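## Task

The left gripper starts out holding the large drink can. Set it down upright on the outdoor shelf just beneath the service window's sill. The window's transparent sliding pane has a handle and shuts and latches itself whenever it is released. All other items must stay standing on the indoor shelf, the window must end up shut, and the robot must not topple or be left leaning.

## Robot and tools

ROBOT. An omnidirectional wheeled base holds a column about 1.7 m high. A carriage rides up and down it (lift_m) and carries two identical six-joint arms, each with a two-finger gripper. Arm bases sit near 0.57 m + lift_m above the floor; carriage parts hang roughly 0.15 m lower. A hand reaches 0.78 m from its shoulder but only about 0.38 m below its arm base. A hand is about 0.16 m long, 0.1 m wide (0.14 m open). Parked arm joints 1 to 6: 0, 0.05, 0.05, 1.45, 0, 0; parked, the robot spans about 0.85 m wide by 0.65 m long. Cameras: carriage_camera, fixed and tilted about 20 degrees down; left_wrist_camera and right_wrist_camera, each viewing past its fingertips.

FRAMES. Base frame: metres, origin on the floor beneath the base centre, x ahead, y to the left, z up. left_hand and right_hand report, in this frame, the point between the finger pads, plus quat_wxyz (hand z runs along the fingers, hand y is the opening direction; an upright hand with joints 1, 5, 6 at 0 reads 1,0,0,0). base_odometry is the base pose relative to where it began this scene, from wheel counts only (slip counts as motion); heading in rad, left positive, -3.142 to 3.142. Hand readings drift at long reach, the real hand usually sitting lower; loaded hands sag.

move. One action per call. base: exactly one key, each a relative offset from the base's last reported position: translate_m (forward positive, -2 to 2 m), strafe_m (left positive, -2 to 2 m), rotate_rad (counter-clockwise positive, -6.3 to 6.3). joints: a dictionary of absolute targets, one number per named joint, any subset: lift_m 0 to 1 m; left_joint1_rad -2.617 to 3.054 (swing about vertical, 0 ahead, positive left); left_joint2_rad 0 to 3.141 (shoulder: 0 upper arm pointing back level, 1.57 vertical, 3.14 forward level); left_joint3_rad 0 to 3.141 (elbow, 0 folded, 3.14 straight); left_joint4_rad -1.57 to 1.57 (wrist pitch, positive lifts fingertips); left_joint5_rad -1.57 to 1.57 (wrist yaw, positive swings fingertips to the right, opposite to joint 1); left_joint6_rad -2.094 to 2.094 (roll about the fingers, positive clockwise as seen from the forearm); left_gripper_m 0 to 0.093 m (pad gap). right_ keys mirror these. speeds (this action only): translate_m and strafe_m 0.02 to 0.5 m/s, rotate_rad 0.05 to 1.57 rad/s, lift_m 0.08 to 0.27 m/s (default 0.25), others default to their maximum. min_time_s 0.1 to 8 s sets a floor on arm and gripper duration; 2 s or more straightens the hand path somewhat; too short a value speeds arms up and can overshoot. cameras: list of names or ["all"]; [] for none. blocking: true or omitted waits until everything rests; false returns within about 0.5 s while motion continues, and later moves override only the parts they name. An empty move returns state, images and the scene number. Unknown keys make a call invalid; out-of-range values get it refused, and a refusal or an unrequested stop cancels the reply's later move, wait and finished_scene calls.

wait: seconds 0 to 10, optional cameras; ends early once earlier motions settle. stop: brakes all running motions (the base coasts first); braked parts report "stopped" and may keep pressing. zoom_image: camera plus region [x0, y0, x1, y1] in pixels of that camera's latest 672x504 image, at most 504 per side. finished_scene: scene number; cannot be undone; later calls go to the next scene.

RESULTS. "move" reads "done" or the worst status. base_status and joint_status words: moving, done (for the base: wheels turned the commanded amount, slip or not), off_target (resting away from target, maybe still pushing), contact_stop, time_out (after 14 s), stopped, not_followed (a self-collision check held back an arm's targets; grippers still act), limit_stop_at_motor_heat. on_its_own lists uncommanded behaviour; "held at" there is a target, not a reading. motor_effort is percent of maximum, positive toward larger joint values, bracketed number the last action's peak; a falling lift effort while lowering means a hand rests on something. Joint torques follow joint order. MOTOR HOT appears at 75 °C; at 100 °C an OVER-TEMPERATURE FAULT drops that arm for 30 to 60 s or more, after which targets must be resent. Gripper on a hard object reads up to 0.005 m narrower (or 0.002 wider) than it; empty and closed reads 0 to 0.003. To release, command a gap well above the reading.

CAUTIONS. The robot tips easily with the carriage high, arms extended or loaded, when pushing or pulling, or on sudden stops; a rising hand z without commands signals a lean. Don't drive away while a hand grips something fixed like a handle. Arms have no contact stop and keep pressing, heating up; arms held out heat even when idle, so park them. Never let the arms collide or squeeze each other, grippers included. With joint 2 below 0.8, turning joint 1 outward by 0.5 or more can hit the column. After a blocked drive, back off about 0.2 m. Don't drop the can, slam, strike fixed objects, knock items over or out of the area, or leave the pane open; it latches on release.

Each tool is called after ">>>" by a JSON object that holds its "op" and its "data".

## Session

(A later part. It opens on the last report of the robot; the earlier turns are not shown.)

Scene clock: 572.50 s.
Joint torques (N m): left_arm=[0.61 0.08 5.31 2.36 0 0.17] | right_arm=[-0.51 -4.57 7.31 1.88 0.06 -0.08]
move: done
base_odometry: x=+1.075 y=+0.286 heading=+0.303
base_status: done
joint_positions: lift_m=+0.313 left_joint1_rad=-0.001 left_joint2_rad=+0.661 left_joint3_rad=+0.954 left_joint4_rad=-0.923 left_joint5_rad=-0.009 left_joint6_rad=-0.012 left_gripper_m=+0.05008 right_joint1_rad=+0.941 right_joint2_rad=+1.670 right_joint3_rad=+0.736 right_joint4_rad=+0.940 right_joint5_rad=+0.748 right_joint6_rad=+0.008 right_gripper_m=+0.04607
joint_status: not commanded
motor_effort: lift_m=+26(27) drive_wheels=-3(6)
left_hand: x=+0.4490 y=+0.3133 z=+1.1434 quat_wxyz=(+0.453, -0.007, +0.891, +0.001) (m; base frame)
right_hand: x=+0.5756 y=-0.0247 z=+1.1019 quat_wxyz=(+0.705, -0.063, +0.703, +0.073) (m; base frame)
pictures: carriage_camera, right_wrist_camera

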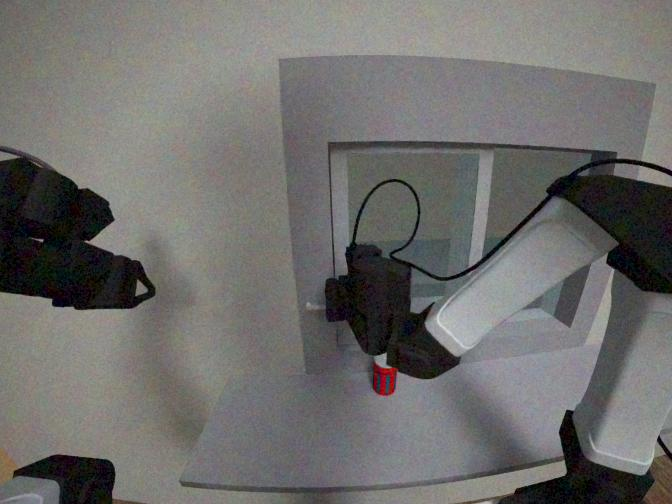

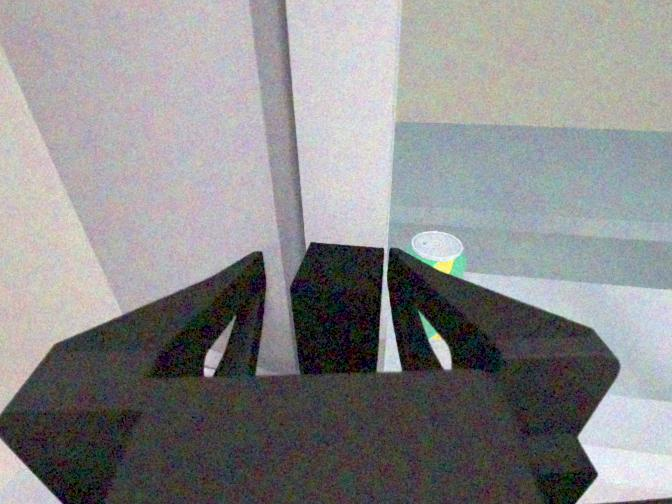

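>>> {"op": "move", "data": {"joints": {"right_gripper_m": 0.075}, "min_time_s": 0.8, "cameras": []}}

>>> {"op": "move", "data": {"base": {"translate_m": -0.16}, "speeds": {"translate_m": 0.12}, "cameras": ["all"]}}

>>> {"op": "zoom_image", "data": {"camera": "right_wrist_camera", "region": [230, 60, 570, 320]}}

>>> {"op": "zoom_image", "data": {"camera": "carriage_camera", "region": [200, 140, 620, 440]}}

Scene clock: 578.17 s.
Joint torques (N m): left_arm=[0.72 0.13 5.23 2.4 0.02 0.19] | right_arm=[-0.51 -4.56 7.32 1.93 0.06 -0.08]
move: done
base_odometry: x=+1.075 y=+0.286 heading=+0.303
base_status: not commanded
joint_positions: lift_m=+0.313 left_joint1_rad=-0.001 left_joint2_rad=+0.661 left_joint3_rad=+0.954 left_joint4_rad=-0.923 left_joint5_rad=-0.009 left_joint6_rad=-0.012 left_gripper_m=+0.05008 right_joint1_rad=+0.941 right_joint2_rad=+1.670 right_joint3_rad=+0.736 right_joint4_rad=+0.940 right_joint5_rad=+0.748 right_joint6_rad=+0.008 right_gripper_m=+0.07493
joint_status: all done
motor_effort: lift_m=+26(28) drive_wheels=-2(3)
left_hand: x=+0.4490 y=+0.3133 z=+1.1434 quat_wxyz=(+0.453, -0.007, +0.891, +0.001) (m; base frame)
right_hand: x=+0.5756 y=-0.0247 z=+1.1019 quat_wxyz=(+0.705, -0.063, +0.703, +0.073) (m; base frame)
pictures: none
No camera images: "cameras" was empty.

Scene clock: 580.27 s.
Joint torques (N m): left_arm=[0.61 0.06 5.14 2.35 0.03 0.2] | right_arm=[-0.5 -4.62 7.27 1.96 0.05 -0.07]
move: done
base_odometry: x=+0.923 y=+0.238 heading=+0.303
base_status: done
joint_positions: lift_m=+0.313 left_joint1_rad=-0.001 left_joint2_rad=+0.661 left_joint3_rad=+0.954 left_joint4_rad=-0.923 left_joint5_rad=-0.009 left_joint6_rad=-0.012 left_gripper_m=+0.05008 right_joint1_rad=+0.941 right_joint2_rad=+1.670 right_joint3_rad=+0.736 right_joint4_rad=+0.938 right_joint5_rad=+0.749 right_joint6_rad=+0.008 right_gripper_m=+0.07493
joint_status: not commanded
motor_effort: lift_m=+27(28) drive_wheels=-2(5)
left_hand: x=+0.4490 y=+0.3133 z=+1.1434 quat_wxyz=(+0.453, -0.007, +0.891, +0.001) (m; base frame)
right_hand: x=+0.5756 y=-0.0248 z=+1.1015 quat_wxyz=(+0.705, -0.064, +0.703, +0.072) (m; base frame)
pictures: carriage_camera, left_wrist_camera, right_wrist_camera

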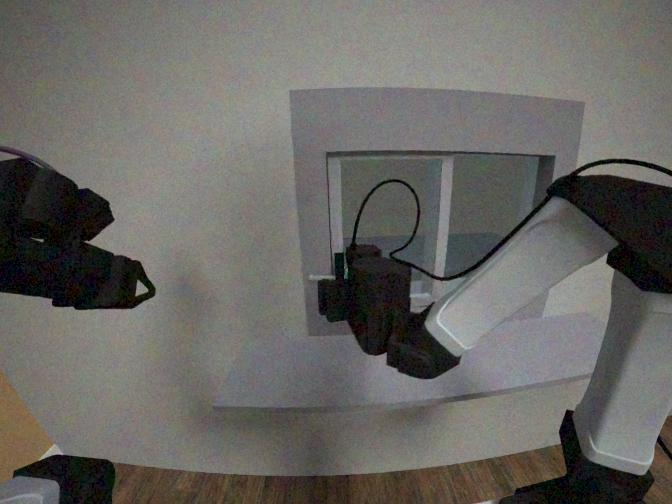

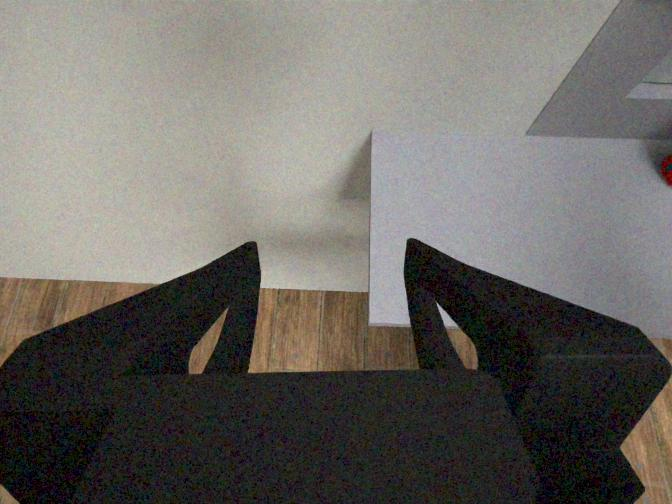

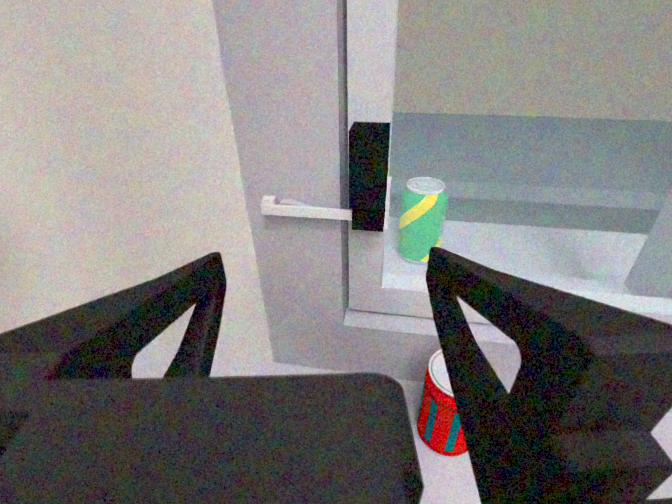

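Scaled by 1.482 from the camera's 672x504 image, which has a finer 960x720 frame.

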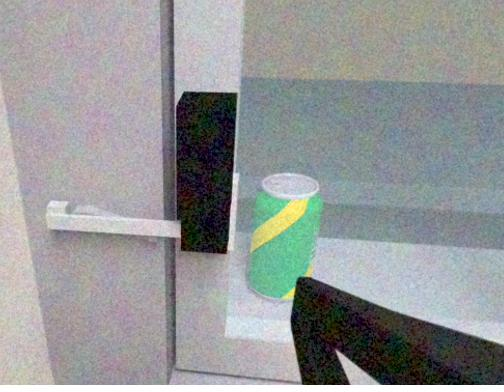

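Scaled by 1.200 from the camera's 672x504 image, which has a finer 960x720 frame.

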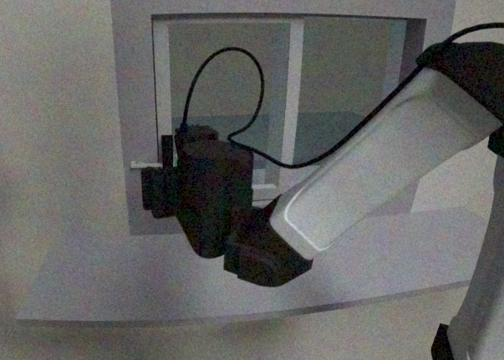

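>>> {"op": "move", "data": {"joints": {"right_joint1_rad": 0.0, "right_joint2_rad": 0.3, "right_joint3_rad": 0.2, "right_joint4_rad": 1.3, "right_joint5_rad": 0.0, "right_joint6_rad": 0.0}, "cameras": ["carriage_camera"]}}

>>> {"op": "zoom_image", "data": {"camera": "carriage_camera", "region": [270, 140, 650, 440]}}

Scene clock: 594.27 s.
Joint torques (N m): left_arm=[0.47 0.06 5.2 2.38 0.01 0.21] | right_arm=[-0.96 1.91 4.48 0.35 -0.13 -0.07]
move: done
base_odometry: x=+0.923 y=+0.238 heading=+0.303
base_status: not commanded
joint_positions: lift_m=+0.313 left_joint1_rad=-0.001 left_joint2_rad=+0.661 left_joint3_rad=+0.954 left_joint4_rad=-0.924 left_joint5_rad=-0.009 left_joint6_rad=-0.012 left_gripper_m=+0.05008 right_joint1_rad=+0.009 right_joint2_rad=+0.307 right_joint3_rad=+0.211 right_joint4_rad=+1.292 right_joint5_rad=+0.009 right_joint6_rad=+0.007 right_gripper_m=+0.07494
joint_status: all done
motor_effort: lift_m=+27(28) drive_wheels=-1(2)
left_hand: x=+0.4489 y=+0.3132 z=+1.1433 quat_wxyz=(+0.453, -0.007, +0.892, +0.001) (m; base frame)
right_hand: x=+0.3286 y=-0.3125 z=+1.3461 quat_wxyz=(+0.982, +0.004, +0.186, +0.007) (m; base frame)
pictures: carriage_camera

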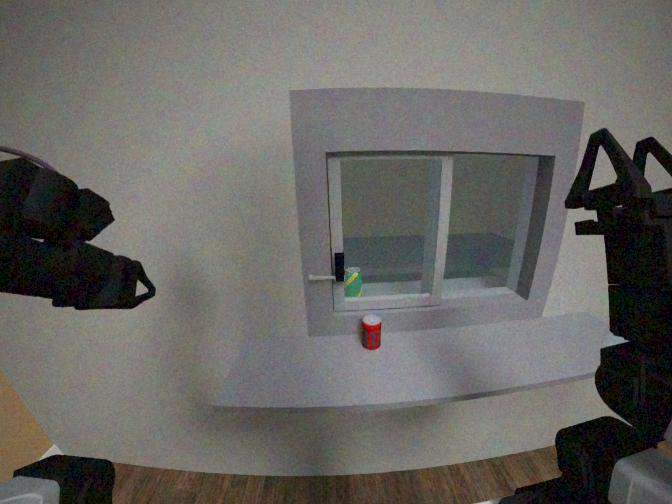

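Scaled by 1.326 from the camera's 672x504 image, which has a finer 960x720 frame.

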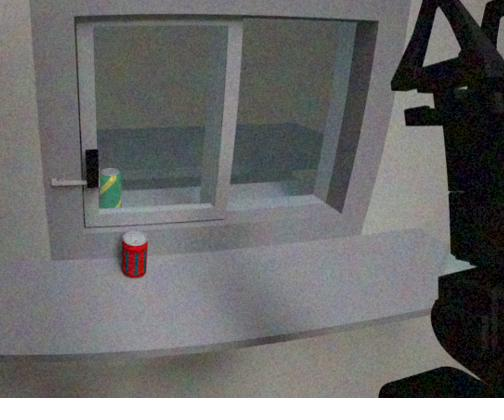

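>>> {"op": "move", "data": {"cameras": ["all"]}}

Scene clock: 600.13 s.
Joint torques (N m): left_arm=[0.61 -0.01 5.2 2.42 0.03 0.2] | right_arm=[-0.98 1.92 4.46 0.35 -0.12 -0.07]
base_odometry: x=+0.923 y=+0.238 heading=+0.303
base_status: not commanded
joint_positions: lift_m=+0.313 left_joint1_rad=-0.001 left_joint2_rad=+0.661 left_joint3_rad=+0.954 left_joint4_rad=-0.924 left_joint5_rad=-0.009 left_joint6_rad=-0.012 left_gripper_m=+0.05008 right_joint1_rad=+0.009 right_joint2_rad=+0.307 right_joint3_rad=+0.211 right_joint4_rad=+1.292 right_joint5_rad=+0.008 right_joint6_rad=+0.007 right_gripper_m=+0.07494
joint_status: all done
motor_effort: lift_m=+24(28) drive_wheels=-1(2)
left_hand: x=+0.4489 y=+0.3132 z=+1.1433 quat_wxyz=(+0.453, -0.007, +0.892, +0.001) (m; base frame)
right_hand: x=+0.3286 y=-0.3123 z=+1.3461 quat_wxyz=(+0.982, +0.004, +0.186, +0.007) (m; base frame)
pictures: carriage_camera, left_wrist_camera, right_wrist_camera

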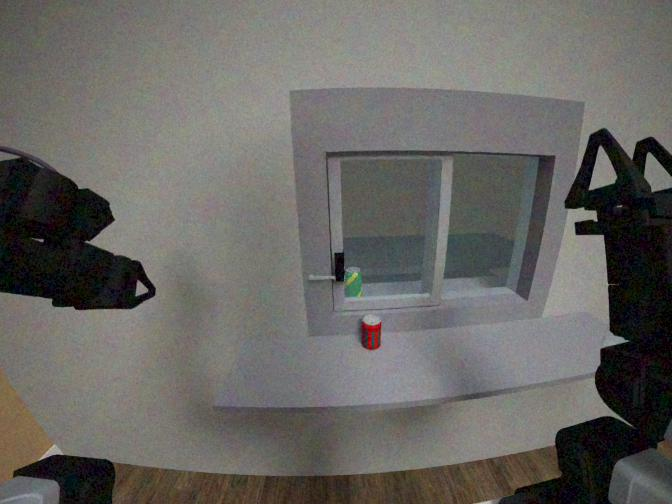

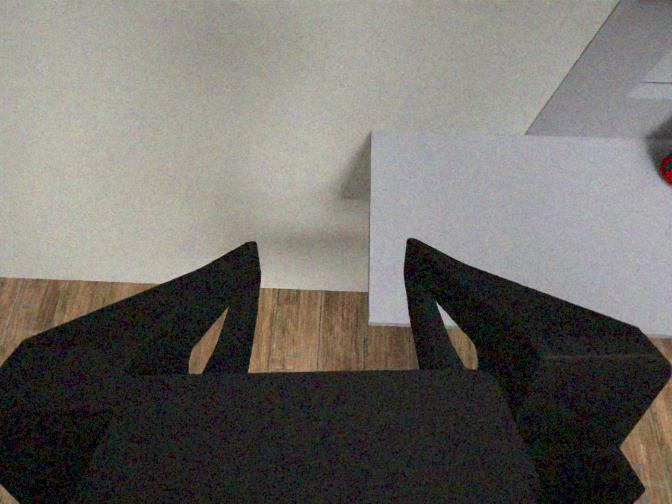

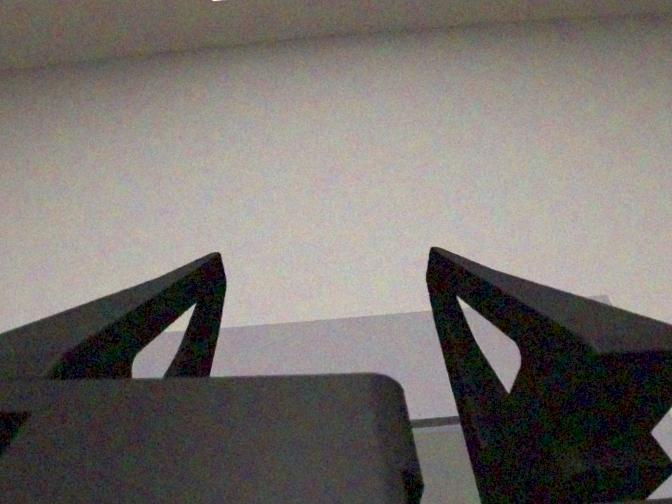

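>>> {"op": "zoom_image", "data": {"camera": "carriage_camera", "region": [300, 200, 660, 440]}}

Scaled by 1.400 from the camera's 672x504 image, which has a finer 960x720 frame.

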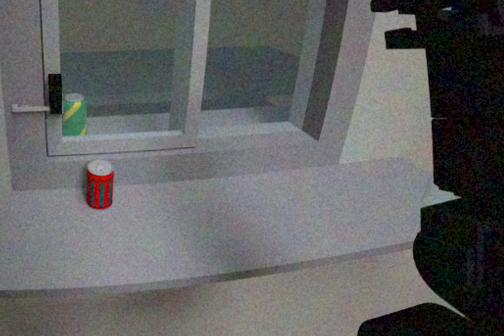

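>>> {"op": "move", "data": {"joints": {"right_joint1_rad": -0.35}, "cameras": ["carriage_camera"]}}

Scene clock: 627.10 s.
Joint torques (N m): left_arm=[0.69 -0.02 5.29 2.38 0.02 0.18] | right_arm=[-0.8 1.91 4.46 0.36 -0.11 -0.07]
move: done
base_odometry: x=+0.923 y=+0.238 heading=+0.303
base_status: not commanded
joint_positions: lift_m=+0.313 left_joint1_rad=-0.001 left_joint2_rad=+0.661 left_joint3_rad=+0.954 left_joint4_rad=-0.924 left_joint5_rad=-0.009 left_joint6_rad=-0.012 left_gripper_m=+0.05008 right_joint1_rad=-0.343 right_joint2_rad=+0.307 right_joint3_rad=+0.211 right_joint4_rad=+1.292 right_joint5_rad=+0.007 right_joint6_rad=+0.007 right_gripper_m=+0.07494
joint_status: all done
motor_effort: lift_m=+24(27) drive_wheels=-1(1)
left_hand: x=+0.4489 y=+0.3132 z=+1.1433 quat_wxyz=(+0.453, -0.007, +0.892, +0.001) (m; base frame)
right_hand: x=+0.3219 y=-0.3495 z=+1.3461 quat_wxyz=(+0.969, +0.036, +0.183, -0.165) (m; base frame)
pictures: carriage_camera

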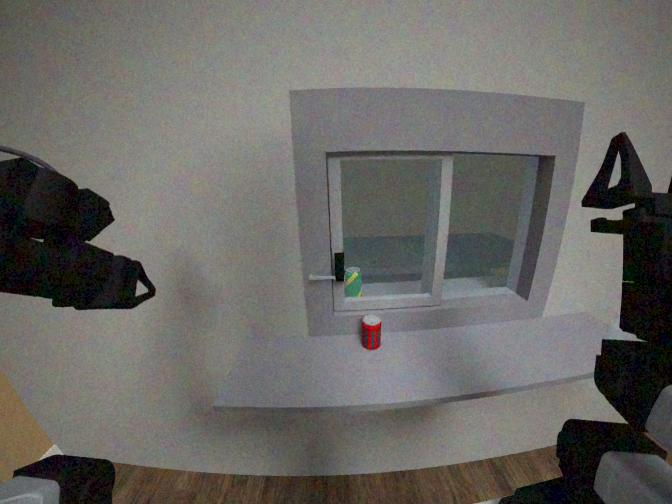

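>>> {"op": "zoom_image", "data": {"camera": "carriage_camera", "region": [540, 220, 672, 400]}}

Scaled by 2.800 from the camera's 672x504 image, which has a finer 960x720 frame.

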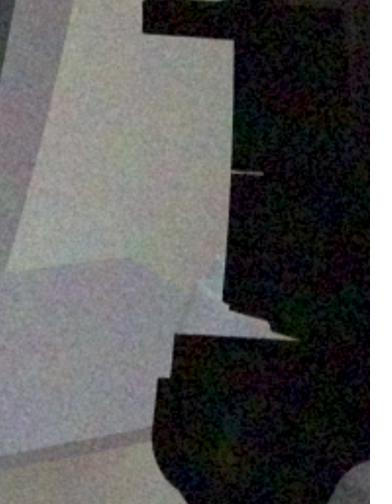

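>>> {"op": "move", "data": {"base": {"rotate_rad": -0.17}, "cameras": ["carriage_camera"]}}

>>> {"op": "zoom_image", "data": {"camera": "carriage_camera", "region": [480, 200, 672, 400]}}

Scene clock: 643.17 s.
Joint torques (N m): left_arm=[0.58 0.12 5.22 2.38 0.01 0.21] | right_arm=[-0.8 1.92 4.48 0.33 -0.1 -0.07]
move: done
base_odometry: x=+0.922 y=+0.238 heading=+0.133
base_status: done
joint_positions: lift_m=+0.313 left_joint1_rad=-0.001 left_joint2_rad=+0.661 left_joint3_rad=+0.954 left_joint4_rad=-0.925 left_joint5_rad=-0.008 left_joint6_rad=-0.012 left_gripper_m=+0.05008 right_joint1_rad=-0.343 right_joint2_rad=+0.307 right_joint3_rad=+0.211 right_joint4_rad=+1.294 right_joint5_rad=+0.005 right_joint6_rad=+0.007 right_gripper_m=+0.07494
joint_status: not commanded
motor_effort: lift_m=+25(27) drive_wheels=-4(5)
left_hand: x=+0.4488 y=+0.3131 z=+1.1432 quat_wxyz=(+0.453, -0.007, +0.892, +0.001) (m; base frame)
right_hand: x=+0.3216 y=-0.3491 z=+1.3463 quat_wxyz=(+0.969, +0.035, +0.182, -0.165) (m; base frame)
pictures: carriage_camera

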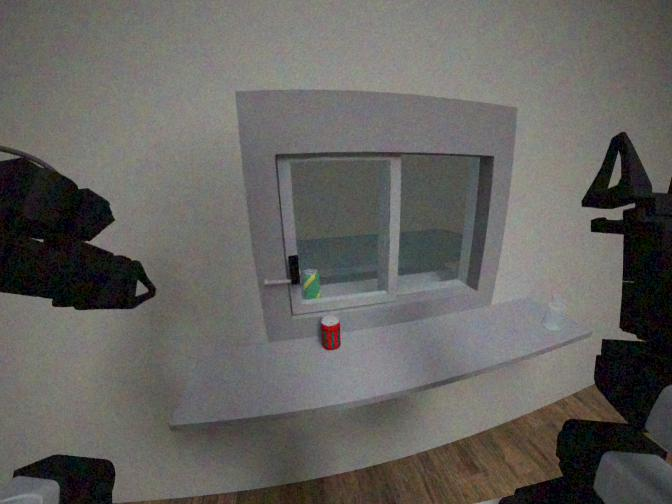

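Scaled by 2.520 from the camera's 672x504 image, which has a finer 960x720 frame.

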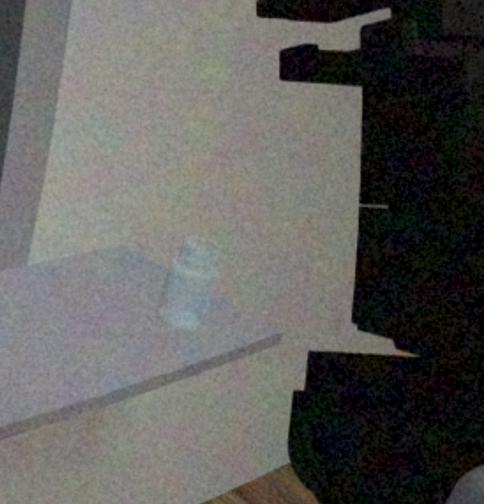

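The clear bottle and the red can are both upright on the inside shelf. The green can is upright outside, and the window is closed and latched.

>>> {"op": "finished_scene", "data": {"scene": 2}}

The scene is finished: the task was done.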